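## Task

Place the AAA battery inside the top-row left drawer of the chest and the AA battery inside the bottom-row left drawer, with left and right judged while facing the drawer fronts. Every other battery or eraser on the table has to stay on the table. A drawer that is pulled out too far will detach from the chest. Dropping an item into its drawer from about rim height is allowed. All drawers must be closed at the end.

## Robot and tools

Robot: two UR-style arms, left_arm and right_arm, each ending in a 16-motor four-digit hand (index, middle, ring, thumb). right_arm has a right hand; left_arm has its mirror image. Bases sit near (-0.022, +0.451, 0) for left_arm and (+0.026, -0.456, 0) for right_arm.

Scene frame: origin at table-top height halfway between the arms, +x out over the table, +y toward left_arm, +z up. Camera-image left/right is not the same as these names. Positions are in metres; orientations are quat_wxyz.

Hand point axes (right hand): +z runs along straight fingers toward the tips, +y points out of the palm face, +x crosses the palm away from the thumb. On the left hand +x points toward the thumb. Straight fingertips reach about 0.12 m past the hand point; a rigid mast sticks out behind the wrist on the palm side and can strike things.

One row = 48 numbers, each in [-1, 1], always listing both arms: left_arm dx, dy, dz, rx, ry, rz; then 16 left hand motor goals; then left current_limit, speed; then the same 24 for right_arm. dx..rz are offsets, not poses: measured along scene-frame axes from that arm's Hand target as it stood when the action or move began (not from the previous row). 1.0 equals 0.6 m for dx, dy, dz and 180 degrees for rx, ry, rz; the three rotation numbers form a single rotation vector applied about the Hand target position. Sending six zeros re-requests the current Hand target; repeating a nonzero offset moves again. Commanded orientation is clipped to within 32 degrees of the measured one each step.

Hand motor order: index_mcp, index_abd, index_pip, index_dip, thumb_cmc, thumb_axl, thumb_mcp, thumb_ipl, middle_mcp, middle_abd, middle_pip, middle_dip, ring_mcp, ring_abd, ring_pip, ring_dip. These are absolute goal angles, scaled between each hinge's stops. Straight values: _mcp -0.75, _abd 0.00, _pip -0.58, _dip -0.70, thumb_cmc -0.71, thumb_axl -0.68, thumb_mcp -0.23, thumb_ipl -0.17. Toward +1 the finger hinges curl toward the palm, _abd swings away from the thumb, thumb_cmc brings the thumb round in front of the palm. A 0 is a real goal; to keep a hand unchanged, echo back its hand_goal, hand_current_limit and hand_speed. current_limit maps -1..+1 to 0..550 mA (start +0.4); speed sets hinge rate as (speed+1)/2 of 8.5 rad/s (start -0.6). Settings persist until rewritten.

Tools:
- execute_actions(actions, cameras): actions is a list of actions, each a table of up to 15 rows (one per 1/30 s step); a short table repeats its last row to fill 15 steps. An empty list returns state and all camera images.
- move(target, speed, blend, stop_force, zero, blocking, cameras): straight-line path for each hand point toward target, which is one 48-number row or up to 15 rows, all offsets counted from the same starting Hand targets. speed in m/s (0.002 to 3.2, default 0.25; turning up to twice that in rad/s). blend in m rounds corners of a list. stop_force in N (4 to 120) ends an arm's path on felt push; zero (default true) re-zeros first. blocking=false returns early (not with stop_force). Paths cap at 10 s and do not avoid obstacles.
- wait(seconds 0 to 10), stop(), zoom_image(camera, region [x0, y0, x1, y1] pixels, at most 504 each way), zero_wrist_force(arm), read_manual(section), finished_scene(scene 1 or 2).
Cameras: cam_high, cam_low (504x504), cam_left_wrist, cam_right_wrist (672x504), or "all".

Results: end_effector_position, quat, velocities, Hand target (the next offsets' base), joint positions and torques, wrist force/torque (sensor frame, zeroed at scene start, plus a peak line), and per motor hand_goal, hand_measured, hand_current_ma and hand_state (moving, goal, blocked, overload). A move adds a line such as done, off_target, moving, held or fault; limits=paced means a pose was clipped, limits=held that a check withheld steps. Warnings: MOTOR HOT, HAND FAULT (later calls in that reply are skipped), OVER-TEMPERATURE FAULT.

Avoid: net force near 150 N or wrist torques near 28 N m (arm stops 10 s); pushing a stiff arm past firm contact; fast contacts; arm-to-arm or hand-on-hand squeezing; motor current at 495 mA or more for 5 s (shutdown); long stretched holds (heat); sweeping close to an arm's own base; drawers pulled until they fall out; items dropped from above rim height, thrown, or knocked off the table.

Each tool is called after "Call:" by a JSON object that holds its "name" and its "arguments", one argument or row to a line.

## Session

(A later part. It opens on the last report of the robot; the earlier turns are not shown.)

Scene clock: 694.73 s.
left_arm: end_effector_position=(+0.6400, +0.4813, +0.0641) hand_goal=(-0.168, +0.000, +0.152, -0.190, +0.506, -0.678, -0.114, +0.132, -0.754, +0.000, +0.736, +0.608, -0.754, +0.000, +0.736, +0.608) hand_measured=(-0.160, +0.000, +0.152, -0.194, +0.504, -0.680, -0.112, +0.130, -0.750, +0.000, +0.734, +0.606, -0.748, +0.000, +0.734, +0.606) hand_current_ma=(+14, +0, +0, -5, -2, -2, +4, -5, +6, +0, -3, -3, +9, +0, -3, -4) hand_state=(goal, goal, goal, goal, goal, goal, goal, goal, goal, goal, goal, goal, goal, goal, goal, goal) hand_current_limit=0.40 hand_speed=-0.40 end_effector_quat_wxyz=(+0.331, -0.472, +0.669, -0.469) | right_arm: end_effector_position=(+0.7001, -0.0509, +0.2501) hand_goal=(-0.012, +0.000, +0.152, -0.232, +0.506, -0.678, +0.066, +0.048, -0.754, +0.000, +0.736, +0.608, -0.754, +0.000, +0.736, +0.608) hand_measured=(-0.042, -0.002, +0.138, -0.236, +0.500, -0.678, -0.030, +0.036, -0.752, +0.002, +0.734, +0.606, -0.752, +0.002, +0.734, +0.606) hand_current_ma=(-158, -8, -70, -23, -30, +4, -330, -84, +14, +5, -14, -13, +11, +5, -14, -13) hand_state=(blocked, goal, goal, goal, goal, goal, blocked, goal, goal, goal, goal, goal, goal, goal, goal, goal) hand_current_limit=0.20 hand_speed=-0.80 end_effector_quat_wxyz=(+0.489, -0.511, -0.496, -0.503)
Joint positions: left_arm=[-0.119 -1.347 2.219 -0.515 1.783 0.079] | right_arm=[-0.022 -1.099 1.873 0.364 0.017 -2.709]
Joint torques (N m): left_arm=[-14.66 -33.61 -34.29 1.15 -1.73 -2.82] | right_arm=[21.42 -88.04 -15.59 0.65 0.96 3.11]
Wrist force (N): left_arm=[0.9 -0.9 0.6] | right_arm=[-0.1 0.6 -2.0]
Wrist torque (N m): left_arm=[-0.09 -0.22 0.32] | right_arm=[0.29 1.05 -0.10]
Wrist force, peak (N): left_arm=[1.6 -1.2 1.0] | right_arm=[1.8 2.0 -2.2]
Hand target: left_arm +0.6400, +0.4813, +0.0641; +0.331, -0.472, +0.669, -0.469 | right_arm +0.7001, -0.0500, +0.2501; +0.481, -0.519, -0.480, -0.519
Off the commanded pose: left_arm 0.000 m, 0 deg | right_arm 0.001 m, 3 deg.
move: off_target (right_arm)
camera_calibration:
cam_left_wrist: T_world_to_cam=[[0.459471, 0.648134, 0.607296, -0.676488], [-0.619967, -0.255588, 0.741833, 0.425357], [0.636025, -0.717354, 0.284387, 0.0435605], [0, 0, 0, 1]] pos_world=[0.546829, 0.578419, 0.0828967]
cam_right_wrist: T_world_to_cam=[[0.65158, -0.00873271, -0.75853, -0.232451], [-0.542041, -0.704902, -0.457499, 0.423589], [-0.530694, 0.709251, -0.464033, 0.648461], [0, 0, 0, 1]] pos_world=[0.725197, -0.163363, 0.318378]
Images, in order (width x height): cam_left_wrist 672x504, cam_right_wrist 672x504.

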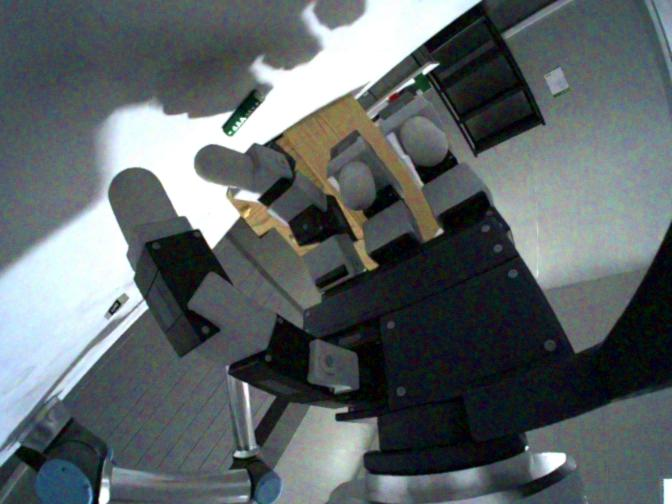

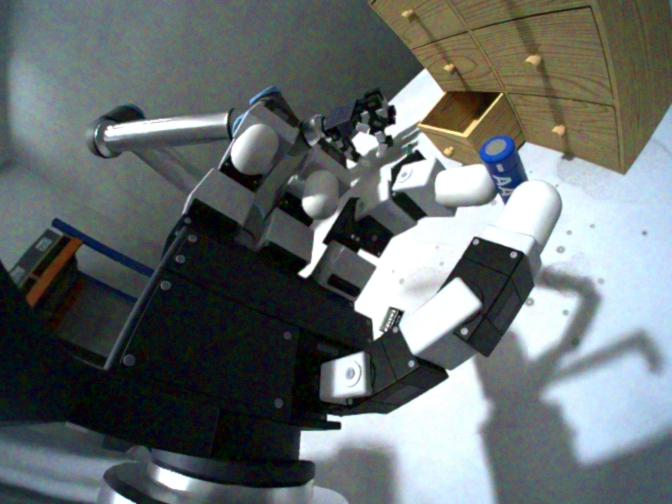

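Call:
{"name": "wait", "arguments": {
  "seconds": 0.1,
  "cameras": ["cam_high","cam_left_wrist"]
}}

Call:
{"name": "wait", "arguments": {
  "seconds": 2,
  "cameras": ["cam_left_wrist"]
}}

Scene clock: 701.07 s.
left_arm: end_effector_position=(+0.6400, +0.4813, +0.0641) hand_goal=(-0.168, +0.000, +0.152, -0.190, +0.506, -0.678, -0.114, +0.132, -0.754, +0.000, +0.736, +0.608, -0.754, +0.000, +0.736, +0.608) hand_measured=(-0.160, +0.000, +0.152, -0.194, +0.504, -0.680, -0.112, +0.130, -0.750, +0.000, +0.734, +0.606, -0.748, +0.000, +0.734, +0.606) hand_current_ma=(+14, +0, +0, -5, -2, -2, +4, -5, +6, +0, -3, -3, +9, +0, -3, -4) hand_state=(goal, goal, goal, goal, goal, goal, goal, goal, goal, goal, goal, goal, goal, goal, goal, goal) hand_current_limit=0.40 hand_speed=-0.40 end_effector_quat_wxyz=(+0.331, -0.472, +0.669, -0.469) | right_arm: end_effector_position=(+0.7001, -0.0509, +0.2501) hand_goal=(-0.012, +0.000, +0.152, -0.232, +0.506, -0.678, +0.066, +0.048, -0.754, +0.000, +0.736, +0.608, -0.754, +0.000, +0.736, +0.608) hand_measured=(-0.042, -0.002, +0.138, -0.236, +0.500, -0.678, -0.030, +0.036, -0.752, +0.002, +0.734, +0.606, -0.752, +0.002, +0.734, +0.606) hand_current_ma=(-158, -8, -70, -23, -30, +4, -330, -84, +14, +5, -14, -13, +11, +5, -14, -13) hand_state=(blocked, goal, goal, goal, goal, goal, blocked, goal, goal, goal, goal, goal, goal, goal, goal, goal) hand_current_limit=0.20 hand_speed=-0.80 end_effector_quat_wxyz=(+0.489, -0.511, -0.496, -0.503)
Joint positions: left_arm=[-0.119 -1.347 2.219 -0.515 1.783 0.079] | right_arm=[-0.022 -1.099 1.873 0.364 0.017 -2.709]
Joint torques (N m): left_arm=[-12.26 -33.04 -35.17 1.19 -1.97 -3.04] | right_arm=[20.03 -89 -16.48 0.29 0.83 2.89]
Wrist force (N): left_arm=[0.9 -1.0 0.8] | right_arm=[-0.1 1.1 -2.0]
Wrist torque (N m): left_arm=[-0.12 -0.22 0.32] | right_arm=[0.35 1.05 -0.08]
Wrist force, peak (N): left_arm=[1.5 -1.0 1.0] | right_arm=[0.0 1.6 -1.9]
Hand target: left_arm +0.6400, +0.4813, +0.0641; +0.331, -0.472, +0.669, -0.469 | right_arm +0.7001, -0.0500, +0.2501; +0.481, -0.519, -0.480, -0.519
Off the commanded pose: left_arm 0.000 m, 0 deg | right_arm 0.001 m, 3 deg.
wait: 0.10 s; at rest from the start
camera_calibration:
cam_left_wrist: T_world_to_cam=[[0.459471, 0.648134, 0.607296, -0.676488], [-0.619967, -0.255588, 0.741833, 0.425357], [0.636025, -0.717354, 0.284387, 0.0435605], [0, 0, 0, 1]] pos_world=[0.546829, 0.578419, 0.0828967]
Images, in order (width x height): cam_high 504x504, cam_left_wrist 672x504.

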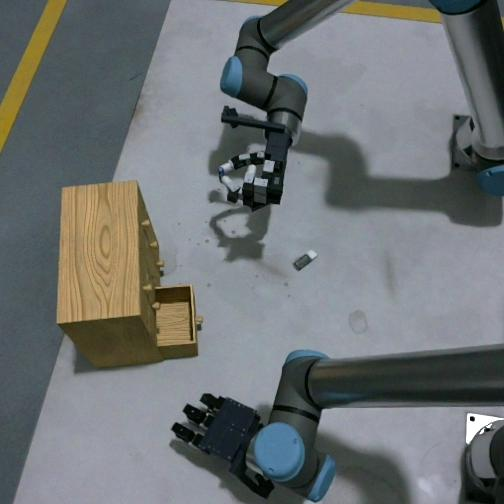

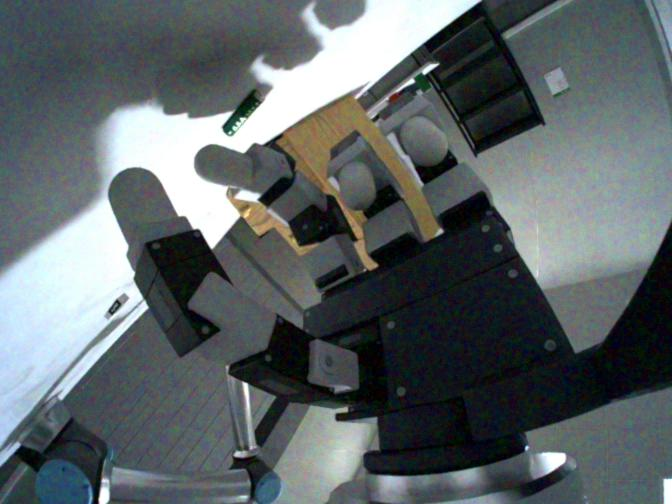

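Scene clock: 703.07 s.
left_arm: end_effector_position=(+0.6400, +0.4813, +0.0641) hand_goal=(-0.168, +0.000, +0.152, -0.190, +0.506, -0.678, -0.114, +0.132, -0.754, +0.000, +0.736, +0.608, -0.754, +0.000, +0.736, +0.608) hand_measured=(-0.160, +0.000, +0.152, -0.194, +0.504, -0.680, -0.112, +0.130, -0.750, +0.000, +0.734, +0.606, -0.748, +0.000, +0.734, +0.606) hand_current_ma=(+14, +0, +0, -5, -2, -2, +4, -5, +6, +0, -3, -3, +9, +0, -3, -4) hand_state=(goal, goal, goal, goal, goal, goal, goal, goal, goal, goal, goal, goal, goal, goal, goal, goal) hand_current_limit=0.40 hand_speed=-0.40 end_effector_quat_wxyz=(+0.331, -0.472, +0.669, -0.469) | right_arm: end_effector_position=(+0.7001, -0.0509, +0.2501) hand_goal=(-0.012, +0.000, +0.152, -0.232, +0.506, -0.678, +0.066, +0.048, -0.754, +0.000, +0.736, +0.608, -0.754, +0.000, +0.736, +0.608) hand_measured=(-0.042, -0.002, +0.138, -0.236, +0.500, -0.678, -0.030, +0.036, -0.752, +0.002, +0.734, +0.606, -0.752, +0.002, +0.734, +0.606) hand_current_ma=(-158, -8, -70, -23, -30, +4, -330, -84, +14, +5, -14, -13, +11, +5, -14, -13) hand_state=(blocked, goal, goal, goal, goal, goal, blocked, goal, goal, goal, goal, goal, goal, goal, goal, goal) hand_current_limit=0.20 hand_speed=-0.80 end_effector_quat_wxyz=(+0.489, -0.511, -0.496, -0.503)
Joint positions: left_arm=[-0.119 -1.347 2.219 -0.515 1.783 0.079] | right_arm=[-0.022 -1.099 1.873 0.364 0.017 -2.709]
Joint torques (N m): left_arm=[-14.24 -33.81 -34.16 0.68 -1.89 -2.61] | right_arm=[22.17 -88.8 -16.56 0.47 1.23 2.77]
Wrist force (N): left_arm=[1.4 -0.7 0.7] | right_arm=[-0.3 0.7 -1.9]
Wrist torque (N m): left_arm=[-0.09 -0.28 0.35] | right_arm=[0.30 1.07 -0.11]
Wrist force, peak (N): left_arm=[1.2 -1.0 1.1] | right_arm=[0.2 1.6 -2.0]
Hand target: left_arm +0.6400, +0.4813, +0.0641; +0.331, -0.472, +0.669, -0.469 | right_arm +0.7001, -0.0500, +0.2501; +0.481, -0.519, -0.480, -0.519
Off the commanded pose: left_arm 0.000 m, 0 deg | right_arm 0.001 m, 3 deg.
wait: 2.00 s; at rest by 0.17 s
camera_calibration:
cam_left_wrist: T_world_to_cam=[[0.459471, 0.648134, 0.607296, -0.676488], [-0.619967, -0.255588, 0.741833, 0.425357], [0.636025, -0.717354, 0.284387, 0.0435605], [0, 0, 0, 1]] pos_world=[0.546829, 0.578419, 0.0828967]
Images, in order (width x height): cam_left_wrist 672x504.

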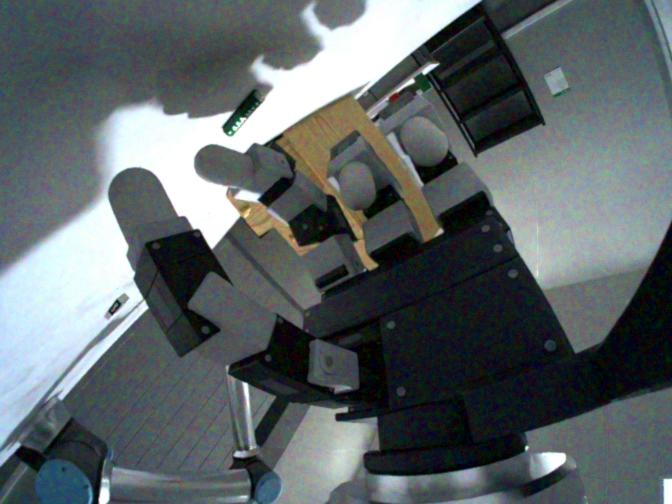

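Call:
{"name": "zoom_image", "arguments": {
  "camera": "cam_left_wrist",
  "region": [190, 60, 300, 160]
}}

Scaled by 4.582 from the camera's 672x504 image, which has a finer 960x720 frame.

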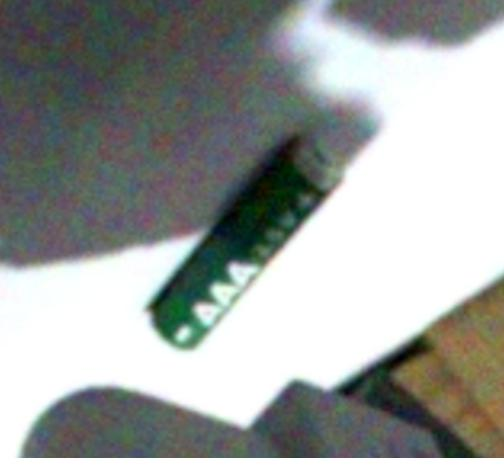

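Call:
{"name": "move", "arguments": {
  "target": [0.1537,-0.0672,0,0,0,-0.0194,-0.168,0,0.153,-0.19,0.506,-0.678,-0.113,0.1326,-0.753,0,0.737,0.609,-0.753,0,0.737,0.609,0.4,-0.4,0,0,0,0,0,0,-0.012,0,0.153,-0.232,0.506,-0.678,0.067,0.049,-0.753,0,0.737,0.609,-0.753,0,0.737,0.609,0.2,-0.8],
  "speed": 0.2,
  "cameras": ["cam_left_wrist"]
}}

Call:
{"name": "zoom_image", "arguments": {
  "camera": "cam_left_wrist",
  "region": [120, 60, 240, 180]
}}

Scene clock: 715.77 s.
left_arm: end_effector_position=(+0.7322, +0.4410, +0.0641) hand_goal=(-0.168, +0.000, +0.152, -0.190, +0.506, -0.678, -0.114, +0.132, -0.754, +0.000, +0.736, +0.608, -0.754, +0.000, +0.736, +0.608) hand_measured=(-0.162, +0.000, +0.152, -0.194, +0.504, -0.680, -0.112, +0.130, -0.748, +0.000, +0.734, +0.606, -0.746, +0.000, +0.734, +0.606) hand_current_ma=(+11, +0, +0, -5, -1, -2, +2, -5, +9, +0, -3, -3, +13, +0, -3, -4) hand_state=(goal, goal, goal, goal, goal, goal, goal, goal, goal, goal, goal, goal, goal, goal, goal, goal) hand_current_limit=0.40 hand_speed=-0.40 end_effector_quat_wxyz=(+0.316, -0.451, +0.684, -0.479) | right_arm: end_effector_position=(+0.7001, -0.0509, +0.2501) hand_goal=(-0.012, +0.000, +0.152, -0.232, +0.506, -0.678, +0.066, +0.048, -0.754, +0.000, +0.736, +0.608, -0.754, +0.000, +0.736, +0.608) hand_measured=(-0.042, -0.002, +0.138, -0.236, +0.500, -0.678, -0.030, +0.036, -0.752, +0.002, +0.734, +0.606, -0.752, +0.002, +0.734, +0.606) hand_current_ma=(-158, -8, -70, -23, -30, +4, -330, -84, +14, +5, -14, -13, +11, +5, -14, -13) hand_state=(blocked, goal, goal, goal, goal, goal, blocked, goal, goal, goal, goal, goal, goal, goal, goal, goal) hand_current_limit=0.20 hand_speed=-0.80 end_effector_quat_wxyz=(+0.489, -0.511, -0.496, -0.503)
Joint positions: left_arm=[-0.151 -1.224 2.041 -0.457 1.811 0.089] | right_arm=[-0.022 -1.099 1.873 0.364 0.017 -2.709]
Joint torques (N m): left_arm=[-14.22 -42.26 -35.99 1.43 3.24 1.55] | right_arm=[19.92 -86.42 -15.95 0.29 0.9 2.63]
Wrist force (N): left_arm=[0.6 -0.4 0.7] | right_arm=[-0.3 1.0 -1.5]
Wrist torque (N m): left_arm=[-0.06 -0.17 0.25] | right_arm=[0.29 1.08 -0.11]
Wrist force, peak (N): left_arm=[1.7 1.5 -2.5] | right_arm=[-0.1 1.3 -2.3]
Hand target: left_arm +0.7323, +0.4410, +0.0641; +0.316, -0.451, +0.684, -0.479 | right_arm +0.7001, -0.0509, +0.2501; +0.489, -0.511, -0.496, -0.503 (not the last commanded pose)
Off the commanded pose: left_arm 0.000 m, 0 deg | right_arm 0.001 m, 3 deg.
move: off_target (right_arm)
camera_calibration:
cam_left_wrist: T_world_to_cam=[[0.498062, 0.618981, 0.607286, -0.708137], [-0.634355, -0.217395, 0.741844, 0.465901], [0.591208, -0.75472, 0.284378, 0.0053422], [0, 0, 0, 1]] pos_world=[0.645085, 0.54364, 0.0828967]
Images, in order (width x height): cam_left_wrist 672x504.

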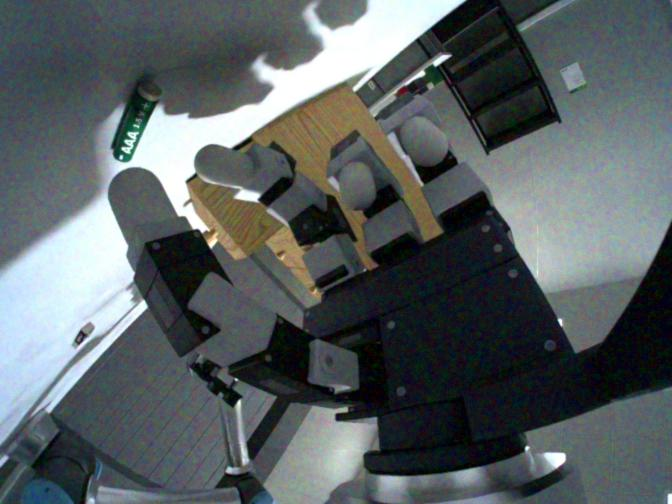

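Scaled by 4.200 from the camera's 672x504 image, which has a finer 960x720 frame.

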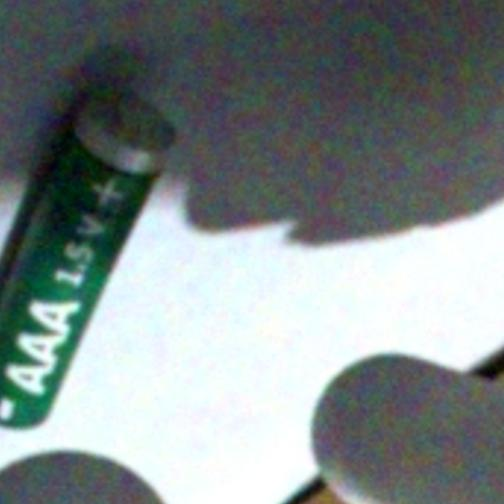

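Call:
{"name": "move", "arguments": {
  "target": [
    [0.0012,-0.0078,-0.033,0,0,0.01,-0.168,0,0.153,-0.19,0.506,-0.678,-0.113,0.1326,-0.753,0,0.737,0.609,-0.753,0,0.737,0.609,0.4,-0.4,0,0,0,0,0,0,-0.012,0,0.153,-0.232,0.506,-0.678,0.067,0.049,-0.753,0,0.737,0.609,-0.753,0,0.737,0.609,0.2,-0.8],
    [0.0012,-0.0078,-0.0585,0,0,0.01,-0.168,0,0.153,-0.19,0.506,-0.678,-0.113,0.1326,-0.753,0,0.737,0.609,-0.753,0,0.737,0.609,0.4,-0.4,0,0,0,0,0,0,-0.012,0,0.153,-0.232,0.506,-0.678,0.067,0.049,-0.753,0,0.737,0.609,-0.753,0,0.737,0.609,0.2,-0.8]
  ],
  "speed": [0.08, 0.015],
  "stop_force": 5,
  "cameras": ["cam_left_wrist"]
}}

Call:
{"name": "move", "arguments": {
  "target": [
    [0,0,0.0008,0,0,0,0.0263,0,0.153,-0.397,0.506,-0.678,0.1457,-0.1027,-0.753,0,0.737,0.609,-0.753,0,0.737,0.609,0.2,-0.8,0,0,0,0,0,0,-0.012,0,0.153,-0.232,0.506,-0.678,0.067,0.049,-0.753,0,0.737,0.609,-0.753,0,0.737,0.609,0.2,-0.8],
    [0,0,0.04,0,0,0,0.0263,0,0.153,-0.397,0.506,-0.678,0.1457,-0.1027,-0.753,0,0.737,0.609,-0.753,0,0.737,0.609,0.2,-0.8,0,0,0,0,0,0,-0.012,0,0.153,-0.232,0.506,-0.678,0.067,0.049,-0.753,0,0.737,0.609,-0.753,0,0.737,0.609,0.2,-0.8]
  ],
  "speed": [0.05, 0.05],
  "cameras": ["cam_left_wrist"]
}}

Scene clock: 738.47 s.
left_arm: end_effector_position=(+0.7330, +0.4363, +0.0346) hand_goal=(-0.168, +0.000, +0.152, -0.190, +0.506, -0.678, -0.114, +0.132, -0.754, +0.000, +0.736, +0.608, -0.754, +0.000, +0.736, +0.608) hand_measured=(-0.166, +0.000, +0.162, -0.180, +0.504, -0.680, -0.118, +0.136, -0.748, +0.000, +0.734, +0.606, -0.746, +0.000, +0.734, +0.606) hand_current_ma=(+1, +0, +18, +19, -1, -2, -9, +6, +9, +0, -3, -3, +13, +0, -3, -4) hand_state=(goal, goal, goal, goal, goal, goal, goal, goal, goal, goal, goal, goal, goal, goal, goal, goal) hand_current_limit=0.40 hand_speed=-0.40 end_effector_quat_wxyz=(+0.324, -0.462, +0.676, -0.474) | right_arm: end_effector_position=(+0.7001, -0.0509, +0.2501) hand_goal=(-0.012, +0.000, +0.152, -0.232, +0.506, -0.678, +0.066, +0.048, -0.754, +0.000, +0.736, +0.608, -0.754, +0.000, +0.736, +0.608) hand_measured=(-0.042, -0.002, +0.138, -0.236, +0.500, -0.678, -0.030, +0.036, -0.752, +0.002, +0.734, +0.606, -0.752, +0.002, +0.734, +0.606) hand_current_ma=(-158, -8, -70, -23, -30, +4, -330, -84, +14, +5, -14, -13, +11, +5, -14, -13) hand_state=(blocked, goal, goal, goal, goal, goal, blocked, goal, goal, goal, goal, goal, goal, goal, goal, goal) hand_current_limit=0.20 hand_speed=-0.80 end_effector_quat_wxyz=(+0.489, -0.511, -0.496, -0.503)
Joint positions: left_arm=[-0.17 -1.189 2.063 -0.518 1.764 0.071] | right_arm=[-0.022 -1.099 1.873 0.364 0.017 -2.709]
Joint torques (N m): left_arm=[-10.32 -72.46 -33.52 0.91 -2.02 0.92] | right_arm=[22.33 -88.39 -17.01 0.64 1.31 3.13]
Wrist force (N): left_arm=[1.7 -1.9 -0.3] | right_arm=[0.0 1.0 -1.8]
Wrist torque (N m): left_arm=[-0.16 -0.26 0.27] | right_arm=[0.32 1.03 -0.07]
Wrist force, peak (N): left_arm=[1.2 -11.8 -3.4] | right_arm=[-0.1 1.5 -2.1]
Hand target: left_arm +0.7330, +0.4363, +0.0346; +0.324, -0.462, +0.676, -0.474 (not the last commanded pose) | right_arm +0.7001, -0.0509, +0.2501; +0.489, -0.511, -0.496, -0.503
Off the commanded pose: left_arm 0.006 m, 0 deg | right_arm 0.000 m, 0 deg.
move: contact (left_arm); path passed 1 of 2 targets
camera_calibration:
cam_left_wrist: T_world_to_cam=[[0.478374, 0.634346, 0.607259, -0.679941], [-0.627272, -0.237111, 0.741828, 0.490652], [0.614563, -0.735788, 0.28448, -0.0157332], [0, 0, 0, 1]] pos_world=[0.642708, 0.536081, 0.0533968]
Images, in order (width x height): cam_left_wrist 672x504.

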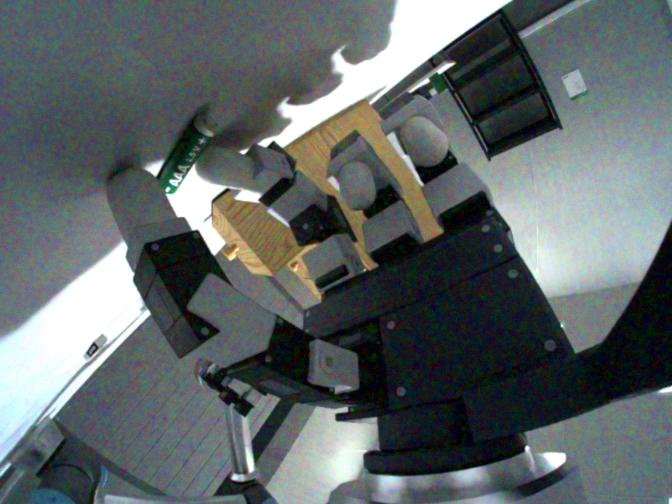

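Scene clock: 740.10 s.
left_arm: end_effector_position=(+0.7330, +0.4363, +0.0586) hand_goal=(+0.026, +0.000, +0.152, -0.398, +0.506, -0.678, +0.146, -0.102, -0.754, +0.000, +0.736, +0.608, -0.754, +0.000, +0.736, +0.608) hand_measured=(-0.004, +0.000, +0.132, -0.408, +0.516, -0.676, +0.084, -0.116, -0.748, +0.000, +0.734, +0.606, -0.746, +0.000, +0.734, +0.606) hand_current_ma=(-76, +0, -45, -18, +16, +3, -257, -39, +9, +0, -3, -3, +13, +0, -3, -4) hand_state=(blocked, goal, blocked, goal, goal, goal, blocked, goal, goal, goal, goal, goal, goal, goal, goal, goal) hand_current_limit=0.20 hand_speed=-0.80 end_effector_quat_wxyz=(+0.324, -0.462, +0.676, -0.474) | right_arm: end_effector_position=(+0.7001, -0.0509, +0.2501) hand_goal=(-0.012, +0.000, +0.152, -0.232, +0.506, -0.678, +0.066, +0.048, -0.754, +0.000, +0.736, +0.608, -0.754, +0.000, +0.736, +0.608) hand_measured=(-0.042, -0.002, +0.138, -0.236, +0.500, -0.678, -0.030, +0.036, -0.752, +0.002, +0.734, +0.606, -0.752, +0.002, +0.734, +0.606) hand_current_ma=(-158, -8, -70, -23, -30, +4, -330, -84, +14, +5, -14, -13, +11, +5, -14, -13) hand_state=(blocked, goal, goal, goal, goal, goal, blocked, goal, goal, goal, goal, goal, goal, goal, goal, goal) hand_current_limit=0.20 hand_speed=-0.80 end_effector_quat_wxyz=(+0.489, -0.511, -0.496, -0.503)
Joint positions: left_arm=[-0.17 -1.222 2.052 -0.474 1.764 0.071] | right_arm=[-0.022 -1.099 1.873 0.364 0.017 -2.709]
Joint torques (N m): left_arm=[-1.79 -69.58 -36.39 0.96 -1.55 0.47] | right_arm=[22.82 -88.04 -17.14 0.57 1.19 3.2]
Wrist force (N): left_arm=[1.2 -0.7 0.7] | right_arm=[-0.1 1.0 -1.5]
Wrist torque (N m): left_arm=[-0.09 -0.26 0.31] | right_arm=[0.30 1.05 -0.09]
Wrist force, peak (N): left_arm=[-1.0 -27.0 -14.5] | right_arm=[0.2 1.1 -2.2]
Hand target: left_arm +0.7330, +0.4363, +0.0586; +0.324, -0.462, +0.676, -0.474 | right_arm +0.7001, -0.0509, +0.2501; +0.489, -0.511, -0.496, -0.503
Off the commanded pose: left_arm 0.000 m, 0 deg | right_arm 0.000 m, 0 deg.
move: done
camera_calibration:
cam_left_wrist: T_world_to_cam=[[0.478374, 0.634346, 0.607259, -0.694455], [-0.627272, -0.237111, 0.741828, 0.472922], [0.614563, -0.735788, 0.28448, -0.0225322], [0, 0, 0, 1]] pos_world=[0.642708, 0.536081, 0.0772968]
Images, in order (width x height): cam_left_wrist 672x504.

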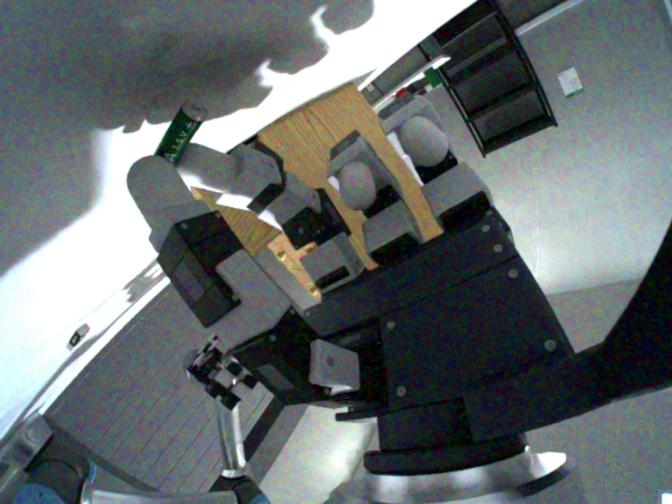

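Call:
{"name": "move", "arguments": {
  "target": [-0.472,0.19,0.486,0,0,0,0.0263,0,0.153,-0.397,0.506,-0.678,0.1457,-0.1027,-0.753,0,0.737,0.609,-0.753,0,0.737,0.609,0.2,-0.8,-0.0538,0.4993,-0.1168,0.0048,-0.0004,-0.0157,-0.012,0,0.153,-0.232,0.506,-0.678,0.067,0.049,-0.753,0,0.737,0.609,-0.753,0,0.737,0.609,0.2,-0.8],
  "speed": 0.3,
  "cameras": ["cam_high","cam_right_wrist","cam_left_wrist"]
}}

Scene clock: 760.50 s.
left_arm: end_effector_position=(+0.4498, +0.5503, +0.3502) hand_goal=(+0.026, +0.000, +0.152, -0.398, +0.506, -0.678, +0.146, -0.102, -0.754, +0.000, +0.736, +0.608, -0.754, +0.000, +0.736, +0.608) hand_measured=(-0.004, +0.000, +0.130, -0.408, +0.514, -0.676, +0.086, -0.116, -0.748, +0.000, +0.734, +0.606, -0.746, +0.000, +0.734, +0.606) hand_current_ma=(-78, +0, -47, -18, +14, +3, -252, -39, +10, +0, -3, -3, +13, +0, -3, -4) hand_state=(blocked, goal, blocked, goal, goal, goal, blocked, goal, goal, goal, goal, goal, goal, goal, goal, goal) hand_current_limit=0.20 hand_speed=-0.80 end_effector_quat_wxyz=(+0.324, -0.462, +0.676, -0.474) | right_arm: end_effector_position=(+0.6678, +0.2487, +0.1800) hand_goal=(-0.012, +0.000, +0.152, -0.232, +0.506, -0.678, +0.066, +0.048, -0.754, +0.000, +0.736, +0.608, -0.754, +0.000, +0.736, +0.608) hand_measured=(-0.046, -0.002, +0.138, -0.236, +0.500, -0.678, -0.026, +0.036, -0.754, +0.002, +0.734, +0.606, -0.754, +0.002, +0.734, +0.606) hand_current_ma=(-179, -11, -71, -23, -35, +2, -330, -85, +1, +5, -13, -13, +1, +5, -13, -12) hand_state=(blocked, goal, goal, goal, goal, goal, blocked, goal, goal, goal, goal, goal, goal, goal, goal, goal) hand_current_limit=0.20 hand_speed=-0.80 end_effector_quat_wxyz=(+0.480, -0.519, -0.480, -0.519)
Joint positions: left_arm=[0.063 -1.917 2.149 0.15 1.981 0.159] | right_arm=[0.466 -1.091 1.87 -0.778 0.545 -1.572]
Joint torques (N m): left_arm=[10.99 -24.87 -48.42 0.73 3.43 2.52] | right_arm=[22.16 -64.28 -20.43 -3.8 3.56 2.8]
Wrist force (N): left_arm=[0.8 -0.7 0.8] | right_arm=[0.5 1.2 -1.5]
Wrist torque (N m): left_arm=[-0.08 -0.19 -0.03] | right_arm=[0.25 1.02 0.06]
Wrist force, peak (N): left_arm=[1.2 -0.3 2.7] | right_arm=[0.2 1.0 -3.2]
Hand target: left_arm +0.4498, +0.5503, +0.3502; +0.324, -0.462, +0.676, -0.474 | right_arm +0.6678, +0.2487, +0.1800; +0.480, -0.519, -0.480, -0.519
Off the commanded pose: left_arm 0.000 m, 0 deg | right_arm 0.000 m, 0 deg.
move: done
camera_calibration:
cam_left_wrist: T_world_to_cam=[[0.478374, 0.634346, 0.607259, -0.808432], [-0.627272, -0.237111, 0.741828, 0.105918], [0.614563, -0.735788, 0.28448, 0.152409], [0, 0, 0, 1]] pos_world=[0.359508, 0.650081, 0.368997]
cam_right_wrist: T_world_to_cam=[[0.651515, -0.0294768, -0.758063, -0.256796], [-0.575392, -0.670431, -0.46845, 0.600904], [-0.494421, 0.741386, -0.453757, 0.352219], [0, 0, 0, 1]] pos_world=[0.687207, 0.134165, 0.246648]
Images, in order (width x height): cam_high 504x504, cam_left_wrist 672x504, cam_right_wrist 672x504.

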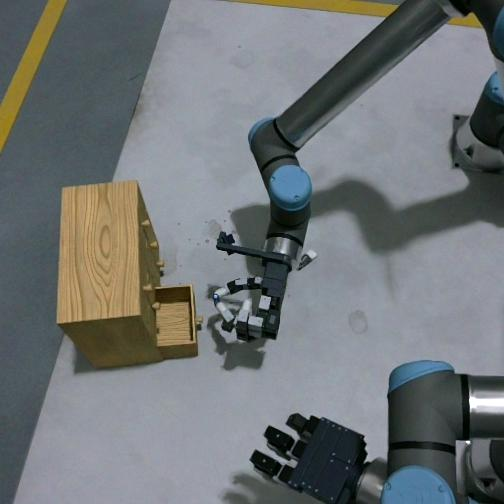

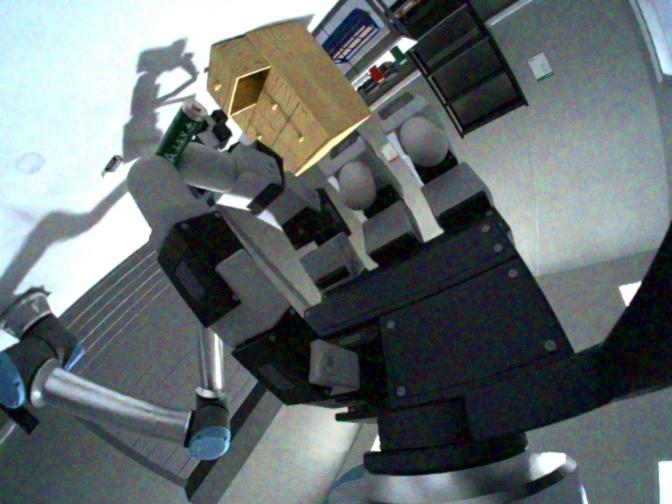

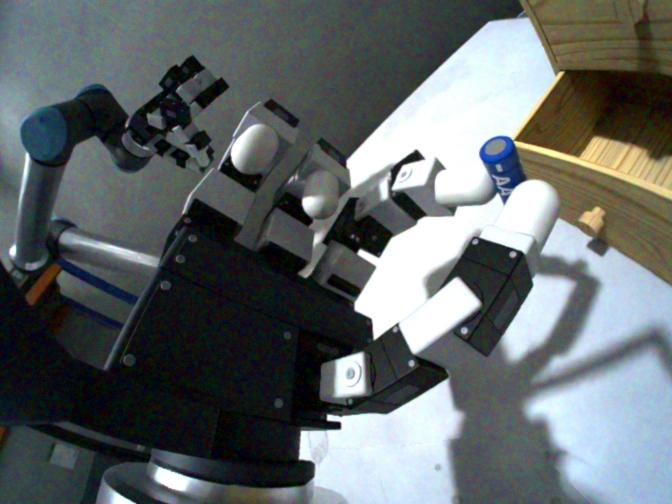

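Call:
{"name": "move", "arguments": {
  "target": [0,0,0,0,0,0,0.0263,0,0.153,-0.397,0.506,-0.678,0.1457,-0.1027,-0.753,0,0.737,0.609,-0.753,0,0.737,0.609,0.2,-0.8,0.1865,0.0497,-0.0255,0,0,0,-0.012,0,0.153,-0.232,0.506,-0.678,0.067,0.049,-0.753,0,0.737,0.609,-0.753,0,0.737,0.609,0.2,-0.8],
  "speed": 0.12,
  "stop_force": 8,
  "cameras": ["cam_high","cam_right_wrist","cam_low"]
}}

Scene clock: 780.43 s.
left_arm: end_effector_position=(+0.4498, +0.5503, +0.3502) hand_goal=(+0.026, +0.000, +0.152, -0.398, +0.506, -0.678, +0.146, -0.102, -0.754, +0.000, +0.736, +0.608, -0.754, +0.000, +0.736, +0.608) hand_measured=(-0.004, +0.000, +0.130, -0.408, +0.514, -0.676, +0.086, -0.116, -0.748, +0.000, +0.734, +0.606, -0.746, +0.000, +0.734, +0.606) hand_current_ma=(-78, +0, -47, -18, +14, +3, -252, -39, +10, +0, -3, -3, +13, +0, -3, -4) hand_state=(blocked, goal, blocked, goal, goal, goal, blocked, goal, goal, goal, goal, goal, goal, goal, goal, goal) hand_current_limit=0.20 hand_speed=-0.80 end_effector_quat_wxyz=(+0.324, -0.462, +0.676, -0.474) | right_arm: end_effector_position=(+0.7797, +0.2785, +0.1647) hand_goal=(-0.012, +0.000, +0.152, -0.232, +0.506, -0.678, +0.066, +0.048, -0.754, +0.000, +0.736, +0.608, -0.754, +0.000, +0.736, +0.608) hand_measured=(-0.046, -0.002, +0.138, -0.236, +0.500, -0.678, -0.026, +0.036, -0.754, +0.002, +0.734, +0.606, -0.754, +0.002, +0.734, +0.606) hand_current_ma=(-179, -11, -71, -23, -35, +2, -330, -85, +1, +5, -13, -13, +1, +5, -13, -12) hand_state=(blocked, goal, goal, goal, goal, goal, blocked, goal, goal, goal, goal, goal, goal, goal, goal, goal) hand_current_limit=0.20 hand_speed=-0.80 end_effector_quat_wxyz=(+0.480, -0.519, -0.480, -0.519)
Joint positions: left_arm=[0.063 -1.917 2.149 0.15 1.981 0.159] | right_arm=[0.437 -0.94 1.641 -0.699 0.515 -1.572]
Joint torques (N m): left_arm=[13.87 -24.01 -48.42 0.15 3.89 2.82] | right_arm=[-12.5 -79.95 -50.93 1.28 -3.62 -1.64]
Wrist force (N): left_arm=[0.5 -0.5 0.7] | right_arm=[0.9 1.1 -1.4]
Wrist torque (N m): left_arm=[-0.04 -0.16 -0.06] | right_arm=[0.33 0.93 0.02]
Wrist force, peak (N): left_arm=[0.8 -0.7 1.4] | right_arm=[0.9 2.2 -1.3]
Hand target: left_arm +0.4498, +0.5503, +0.3502; +0.324, -0.462, +0.676, -0.474 | right_arm +0.7797, +0.2785, +0.1647; +0.480, -0.519, -0.480, -0.519
Off the commanded pose: left_arm 0.000 m, 0 deg | right_arm 0.000 m, 0 deg.
move: done
camera_calibration:
cam_right_wrist: T_world_to_cam=[[0.651588, -0.0294739, -0.758001, -0.340493], [-0.575406, -0.670341, -0.468562, 0.678124], [-0.494309, 0.741467, -0.453746, 0.378405], [0, 0, 0, 1]] pos_world=[0.799107, 0.163964, 0.231349]
Images, in order (width x height): cam_high 504x504, cam_low 504x504, cam_right_wrist 672x504.

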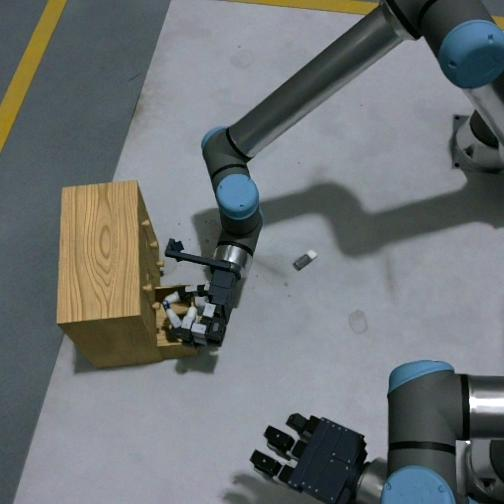

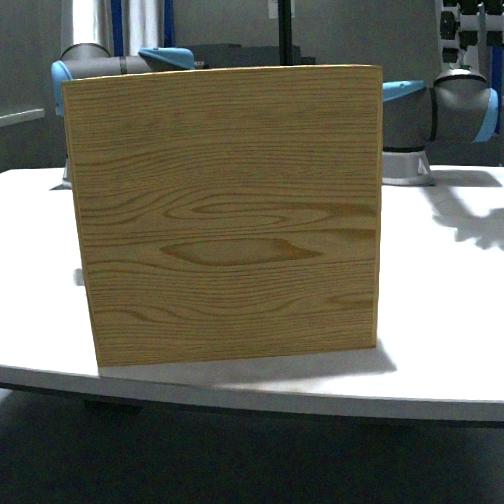

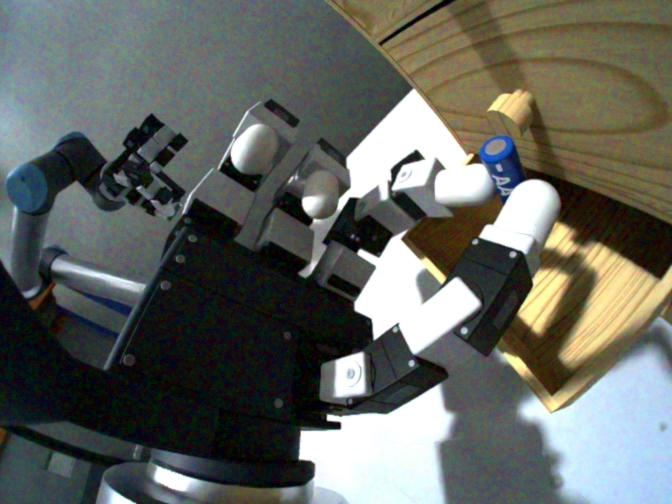

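Call:
{"name": "move", "arguments": {
  "target": [0,0,0,0,0,0,0.0263,0,0.153,-0.397,0.506,-0.678,0.1457,-0.1027,-0.753,0,0.737,0.609,-0.753,0,0.737,0.609,0.2,-0.8,0,0,0,0,0,0,-0.168,0,0.153,-0.19,0.506,-0.678,-0.113,0.1326,-0.753,0,0.737,0.609,-0.753,0,0.737,0.609,0.4,-0.6],
  "speed": 0.12,
  "cameras": ["cam_right_wrist"]
}}

Scene clock: 785.27 s.
left_arm: end_effector_position=(+0.4498, +0.5503, +0.3502) hand_goal=(+0.026, +0.000, +0.152, -0.398, +0.506, -0.678, +0.146, -0.102, -0.754, +0.000, +0.736, +0.608, -0.754, +0.000, +0.736, +0.608) hand_measured=(-0.004, +0.000, +0.130, -0.408, +0.514, -0.676, +0.086, -0.116, -0.748, +0.000, +0.734, +0.606, -0.746, +0.000, +0.734, +0.606) hand_current_ma=(-78, +0, -47, -18, +14, +3, -252, -39, +10, +0, -3, -3, +13, +0, -3, -4) hand_state=(blocked, goal, blocked, goal, goal, goal, blocked, goal, goal, goal, goal, goal, goal, goal, goal, goal) hand_current_limit=0.20 hand_speed=-0.80 end_effector_quat_wxyz=(+0.324, -0.462, +0.676, -0.474) | right_arm: end_effector_position=(+0.7797, +0.2785, +0.1647) hand_goal=(-0.168, +0.000, +0.152, -0.190, +0.506, -0.678, -0.114, +0.132, -0.754, +0.000, +0.736, +0.608, -0.754, +0.000, +0.736, +0.608) hand_measured=(-0.166, -0.002, +0.150, -0.192, +0.500, -0.678, -0.112, +0.130, -0.754, +0.002, +0.734, +0.606, -0.754, +0.002, +0.734, +0.606) hand_current_ma=(+13, -11, -13, -14, -36, +1, +12, -15, +1, +5, -13, -13, +1, +5, -13, -12) hand_state=(goal, goal, goal, goal, goal, goal, goal, goal, goal, goal, goal, goal, goal, goal, goal, goal) hand_current_limit=0.40 hand_speed=-0.60 end_effector_quat_wxyz=(+0.480, -0.519, -0.480, -0.519)
Joint positions: left_arm=[0.063 -1.917 2.149 0.15 1.981 0.159] | right_arm=[0.437 -0.94 1.641 -0.699 0.515 -1.572]
Joint torques (N m): left_arm=[14.21 -21.22 -48.13 0.74 3.64 2.35] | right_arm=[-11.83 -78.41 -51.41 1.01 -3.69 -1.82]
Wrist force (N): left_arm=[0.5 -0.7 1.1] | right_arm=[0.5 1.3 -1.5]
Wrist torque (N m): left_arm=[-0.10 -0.15 -0.06] | right_arm=[0.37 1.01 -0.04]
Wrist force, peak (N): left_arm=[0.3 -0.8 1.6] | right_arm=[0.9 1.4 -1.7]
Hand target: left_arm +0.4498, +0.5503, +0.3502; +0.324, -0.462, +0.676, -0.474 | right_arm +0.7797, +0.2785, +0.1647; +0.480, -0.519, -0.480, -0.519
Off the commanded pose: left_arm 0.000 m, 0 deg | right_arm 0.000 m, 0 deg.
move: done
camera_calibration:
cam_right_wrist: T_world_to_cam=[[0.651588, -0.0294739, -0.758001, -0.340493], [-0.575406, -0.670341, -0.468562, 0.678124], [-0.494309, 0.741467, -0.453746, 0.378405], [0, 0, 0, 1]] pos_world=[0.799107, 0.163964, 0.231349]
Images, in order (width x height): cam_right_wrist 672x504.

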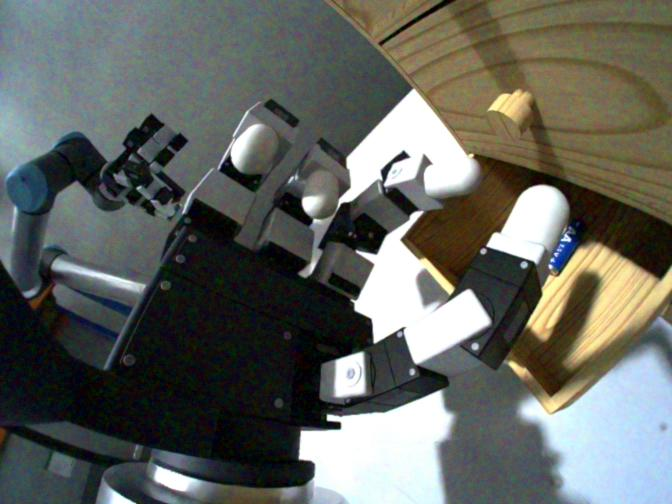

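Call:
{"name": "move", "arguments": {
  "target": [
    [0,0,0,0,0,0,0.0263,0,0.153,-0.397,0.506,-0.678,0.1457,-0.1027,-0.753,0,0.737,0.609,-0.753,0,0.737,0.609,0.2,-0.8,-0.257,-0.0713,0.0167,0,0,0,-0.168,0,0.153,-0.19,0.506,-0.678,-0.113,0.1326,-0.753,0,0.737,0.609,-0.753,0,0.737,0.609,0.4,-0.6],
    [0,0,0,0,0,0,0.0263,0,0.153,-0.397,0.506,-0.678,0.1457,-0.1027,-0.753,0,0.737,0.609,-0.753,0,0.737,0.609,0.2,-0.8,-0.1575,-0.0437,0.2213,0,0,0,-0.168,0,0.153,-0.19,0.506,-0.678,-0.113,0.1326,-0.753,0,0.737,0.609,-0.753,0,0.737,0.609,0.4,-0.6]
  ],
  "speed": 0.25,
  "blend": [0.03, 0],
  "cameras": ["cam_high","cam_right_wrist"]
}}

Call:
{"name": "zoom_image", "arguments": {
  "camera": "cam_right_wrist",
  "region": [420, 60, 672, 312]
}}

Scene clock: 816.80 s.
left_arm: end_effector_position=(+0.4498, +0.5503, +0.3502) hand_goal=(+0.026, +0.000, +0.152, -0.398, +0.506, -0.678, +0.146, -0.102, -0.754, +0.000, +0.736, +0.608, -0.754, +0.000, +0.736, +0.608) hand_measured=(-0.004, +0.000, +0.130, -0.408, +0.514, -0.676, +0.086, -0.116, -0.748, +0.000, +0.734, +0.606, -0.746, +0.000, +0.734, +0.606) hand_current_ma=(-78, +0, -47, -18, +14, +3, -252, -39, +10, +0, -3, -3, +13, +0, -3, -4) hand_state=(blocked, goal, blocked, goal, goal, goal, blocked, goal, goal, goal, goal, goal, goal, goal, goal, goal) hand_current_limit=0.20 hand_speed=-0.80 end_effector_quat_wxyz=(+0.324, -0.462, +0.676, -0.474) | right_arm: end_effector_position=(+0.6852, +0.2523, +0.2975) hand_goal=(-0.168, +0.000, +0.152, -0.190, +0.506, -0.678, -0.114, +0.132, -0.754, +0.000, +0.736, +0.608, -0.754, +0.000, +0.736, +0.608) hand_measured=(-0.166, -0.002, +0.150, -0.192, +0.498, -0.678, -0.112, +0.130, -0.754, +0.002, +0.734, +0.606, -0.754, +0.002, +0.734, +0.606) hand_current_ma=(+10, -11, -12, -14, -37, +1, +11, -14, +1, +5, -13, -13, +1, +4, -13, -12) hand_state=(goal, goal, goal, goal, goal, goal, goal, goal, goal, goal, goal, goal, goal, goal, goal, goal) hand_current_limit=0.40 hand_speed=-0.60 end_effector_quat_wxyz=(+0.480, -0.519, -0.480, -0.519)
Joint positions: left_arm=[0.063 -1.917 2.149 0.15 1.981 0.159] | right_arm=[0.46 -1.194 1.768 -0.573 0.538 -1.571]
Joint torques (N m): left_arm=[11.69 -19.44 -47.86 0.53 3.33 2.57] | right_arm=[-12.77 -63.05 -54.88 0.88 -1.35 -1.54]
Wrist force (N): left_arm=[0.6 -0.6 0.9] | right_arm=[1.1 1.2 -1.5]
Wrist torque (N m): left_arm=[-0.07 -0.17 -0.05] | right_arm=[0.30 1.04 0.03]
Wrist force, peak (N): left_arm=[0.4 -0.8 1.6] | right_arm=[0.4 3.5 -1.6]
Hand target: left_arm +0.4498, +0.5503, +0.3502; +0.324, -0.462, +0.676, -0.474 | right_arm +0.6852, +0.2523, +0.2975; +0.480, -0.519, -0.480, -0.519
Off the commanded pose: left_arm 0.000 m, 0 deg | right_arm 0.000 m, 0 deg.
move: done
camera_calibration:
cam_right_wrist: T_world_to_cam=[[0.651551, -0.0294177, -0.758034, -0.178997], [-0.575429, -0.670307, -0.468583, 0.66843], [-0.494331, 0.741501, -0.453667, 0.411359], [0, 0, 0, 1]] pos_world=[0.704607, 0.137764, 0.364149]
Images, in order (width x height): cam_high 504x504, cam_right_wrist 672x504.

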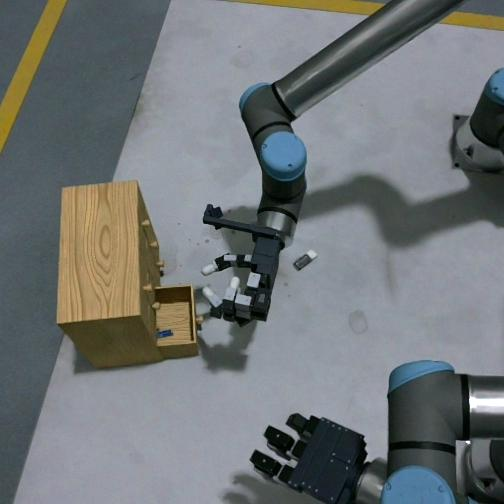

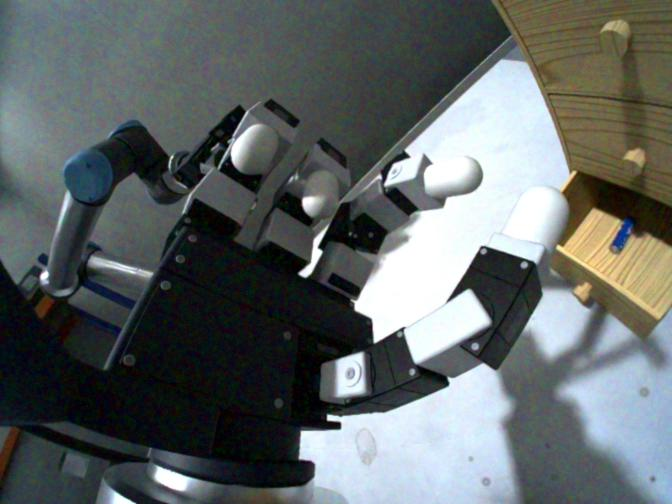

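Scaled by 2.000 from the camera's 672x504 image, which has a finer 960x720 frame.

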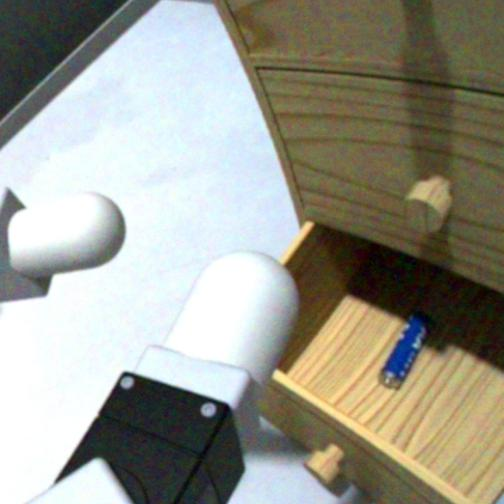

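Call:
{"name": "move", "arguments": {
  "target": [0,0,0,0,0,0,0.0263,0,0.153,-0.397,0.506,-0.678,0.1457,-0.1027,-0.753,0,0.737,0.609,-0.753,0,0.737,0.609,0.2,-0.8,0.1927,0.0535,0,0,0,0,-0.168,0,0.153,-0.19,0.506,-0.678,-0.113,0.1326,-0.753,0,0.737,0.609,-0.753,0,0.737,0.609,0.4,-0.6],
  "speed": 0.1,
  "stop_force": 10,
  "cameras": ["cam_right_wrist"]
}}

Call:
{"name": "move", "arguments": {
  "target": [
    [0,0,0,0,0,0,0.0263,0,0.153,-0.397,0.506,-0.678,0.1457,-0.1027,-0.753,0,0.737,0.609,-0.753,0,0.737,0.609,0.2,-0.8,0,0,0,0,0,0,0.0263,0,0.153,-0.397,0.506,-0.678,0.1457,-0.1027,-0.753,0,0.737,0.609,-0.753,0,0.737,0.609,0.3,-0.8],
    [0,0,0,0,0,0,0.0263,0,0.153,-0.397,0.506,-0.678,0.1457,-0.1027,-0.753,0,0.737,0.609,-0.753,0,0.737,0.609,0.2,-0.8,-0.1446,-0.04,0,0,0,0,0.0263,0,0.153,-0.397,0.506,-0.678,0.1457,-0.1027,-0.753,0,0.737,0.609,-0.753,0,0.737,0.609,0.3,-0.8]
  ],
  "speed": [0.05, 0.08],
  "cameras": ["cam_right_wrist","cam_high"]
}}

Scene clock: 832.30 s.
left_arm: end_effector_position=(+0.4498, +0.5503, +0.3502) hand_goal=(+0.026, +0.000, +0.152, -0.398, +0.506, -0.678, +0.146, -0.102, -0.754, +0.000, +0.736, +0.608, -0.754, +0.000, +0.736, +0.608) hand_measured=(-0.004, +0.000, +0.130, -0.408, +0.514, -0.676, +0.086, -0.116, -0.748, +0.000, +0.734, +0.606, -0.746, +0.000, +0.734, +0.606) hand_current_ma=(-78, +0, -47, -18, +14, +3, -252, -39, +10, +0, -3, -3, +13, +0, -3, -4) hand_state=(blocked, goal, blocked, goal, goal, goal, blocked, goal, goal, goal, goal, goal, goal, goal, goal, goal) hand_current_limit=0.20 hand_speed=-0.80 end_effector_quat_wxyz=(+0.324, -0.462, +0.676, -0.474) | right_arm: end_effector_position=(+0.8008, +0.2844, +0.2975) hand_goal=(-0.168, +0.000, +0.152, -0.190, +0.506, -0.678, -0.114, +0.132, -0.754, +0.000, +0.736, +0.608, -0.754, +0.000, +0.736, +0.608) hand_measured=(-0.166, -0.002, +0.150, -0.192, +0.498, -0.678, -0.112, +0.130, -0.754, +0.002, +0.734, +0.606, -0.754, +0.002, +0.734, +0.606) hand_current_ma=(+10, -11, -12, -14, -37, +1, +11, -14, +1, +5, -13, -13, +1, +4, -13, -12) hand_state=(goal, goal, goal, goal, goal, goal, goal, goal, goal, goal, goal, goal, goal, goal, goal, goal) hand_current_limit=0.40 hand_speed=-0.60 end_effector_quat_wxyz=(+0.480, -0.519, -0.480, -0.519)
Joint positions: left_arm=[0.063 -1.917 2.149 0.15 1.981 0.159] | right_arm=[0.433 -1.033 1.519 -0.485 0.511 -1.572]
Joint torques (N m): left_arm=[12.03 -17.26 -49.64 0.63 3.02 2] | right_arm=[-12.79 -77.4 -56.23 1.26 -3.44 -1.64]
Wrist force (N): left_arm=[1.0 -0.6 1.1] | right_arm=[1.2 1.2 -1.0]
Wrist torque (N m): left_arm=[-0.09 -0.21 -0.02] | right_arm=[0.28 1.00 0.05]
Wrist force, peak (N): left_arm=[1.0 -0.9 1.2] | right_arm=[1.8 1.8 -0.8]
Hand target: left_arm +0.4498, +0.5503, +0.3502; +0.324, -0.462, +0.676, -0.474 | right_arm +0.8008, +0.2844, +0.2975; +0.480, -0.519, -0.480, -0.519
Off the commanded pose: left_arm 0.000 m, 0 deg | right_arm 0.000 m, 0 deg.
move: done
camera_calibration:
cam_right_wrist: T_world_to_cam=[[0.651588, -0.0294739, -0.758001, -0.253405], [-0.575406, -0.670341, -0.468562, 0.756446], [-0.494309, 0.741467, -0.453746, 0.444718], [0, 0, 0, 1]] pos_world=[0.820207, 0.169864, 0.364149]
Images, in order (width x height): cam_right_wrist 672x504.

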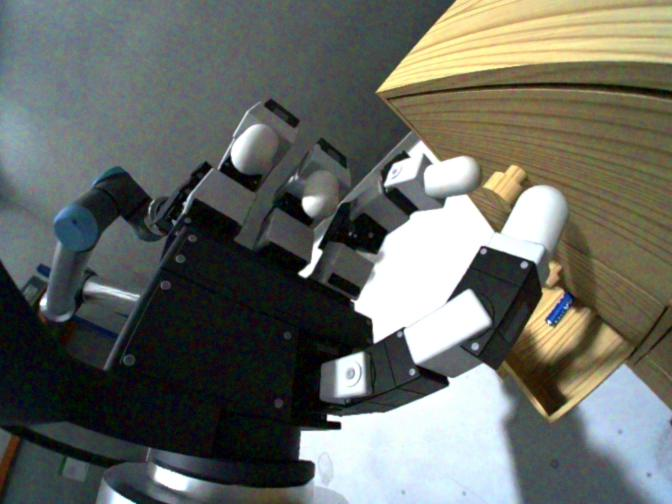

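Scene clock: 834.57 s.
left_arm: end_effector_position=(+0.4498, +0.5503, +0.3502) hand_goal=(+0.026, +0.000, +0.152, -0.398, +0.506, -0.678, +0.146, -0.102, -0.754, +0.000, +0.736, +0.608, -0.754, +0.000, +0.736, +0.608) hand_measured=(-0.004, +0.000, +0.130, -0.408, +0.514, -0.676, +0.086, -0.116, -0.748, +0.000, +0.734, +0.606, -0.746, +0.000, +0.734, +0.606) hand_current_ma=(-78, +0, -47, -18, +14, +3, -252, -39, +10, +0, -3, -3, +13, +0, -3, -4) hand_state=(blocked, goal, blocked, goal, goal, goal, blocked, goal, goal, goal, goal, goal, goal, goal, goal, goal) hand_current_limit=0.20 hand_speed=-0.80 end_effector_quat_wxyz=(+0.324, -0.462, +0.676, -0.474) | right_arm: end_effector_position=(+0.7141, +0.2604, +0.2975) hand_goal=(+0.026, +0.000, +0.152, -0.398, +0.506, -0.678, +0.146, -0.102, -0.754, +0.000, +0.736, +0.608, -0.754, +0.000, +0.736, +0.608) hand_measured=(-0.062, -0.002, +0.132, -0.408, +0.498, -0.680, +0.070, -0.116, -0.754, +0.002, +0.734, +0.606, -0.754, +0.002, +0.734, +0.606) hand_current_ma=(-357, -12, -100, -47, -38, -10, -358, -91, +1, +5, -13, -13, +1, +4, -13, -12) hand_state=(blocked, goal, goal, goal, goal, goal, blocked, goal, goal, goal, goal, goal, goal, goal, goal, goal) hand_current_limit=0.30 hand_speed=-0.80 end_effector_quat_wxyz=(+0.480, -0.519, -0.480, -0.519)
Joint positions: left_arm=[0.063 -1.917 2.149 0.15 1.981 0.159] | right_arm=[0.452 -1.154 1.709 -0.553 0.531 -1.572]
Joint torques (N m): left_arm=[12.31 -16.86 -47.61 0.57 3.02 2.01] | right_arm=[22.8 -93.6 -25.12 -3.97 1.64 2.22]
Wrist force (N): left_arm=[0.7 -0.8 1.0] | right_arm=[0.1 1.8 -1.0]
Wrist torque (N m): left_arm=[-0.11 -0.17 -0.04] | right_arm=[0.27 1.07 -0.01]
Wrist force, peak (N): left_arm=[0.8 -0.8 1.4] | right_arm=[3.1 -0.8 -2.2]
Hand target: left_arm +0.4498, +0.5503, +0.3502; +0.324, -0.462, +0.676, -0.474 | right_arm +0.7141, +0.2604, +0.2975; +0.480, -0.519, -0.480, -0.519
Off the commanded pose: left_arm 0.000 m, 0 deg | right_arm 0.000 m, 0 deg.
move: done
camera_calibration:
cam_right_wrist: T_world_to_cam=[[0.651589, -0.0294771, -0.757999, -0.197686], [-0.575373, -0.670391, -0.468531, 0.690499], [-0.494345, 0.741422, -0.45378, 0.419751], [0, 0, 0, 1]] pos_world=[0.733607, 0.145865, 0.364149]
Images, in order (width x height): cam_high 504x504, cam_right_wrist 672x504.

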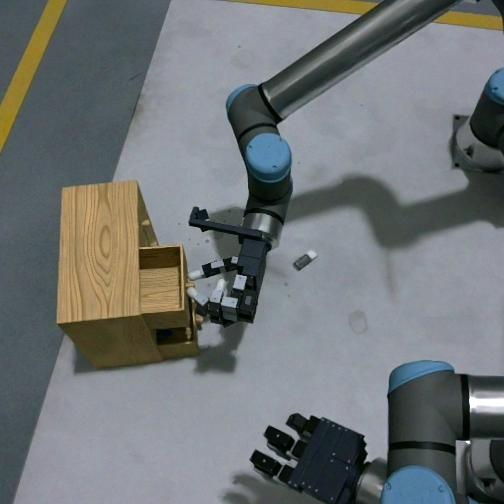

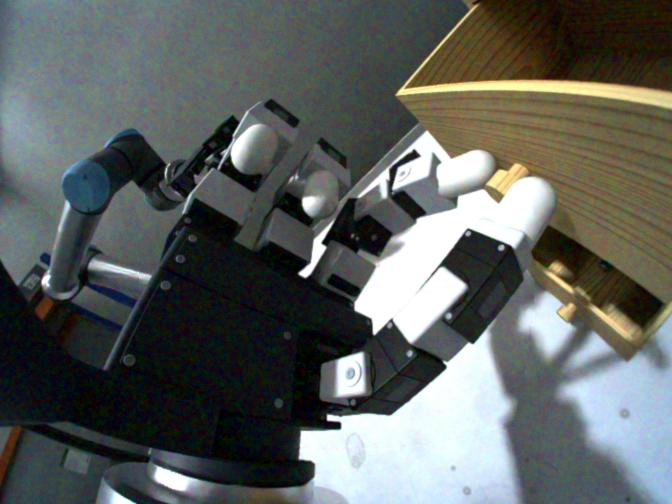

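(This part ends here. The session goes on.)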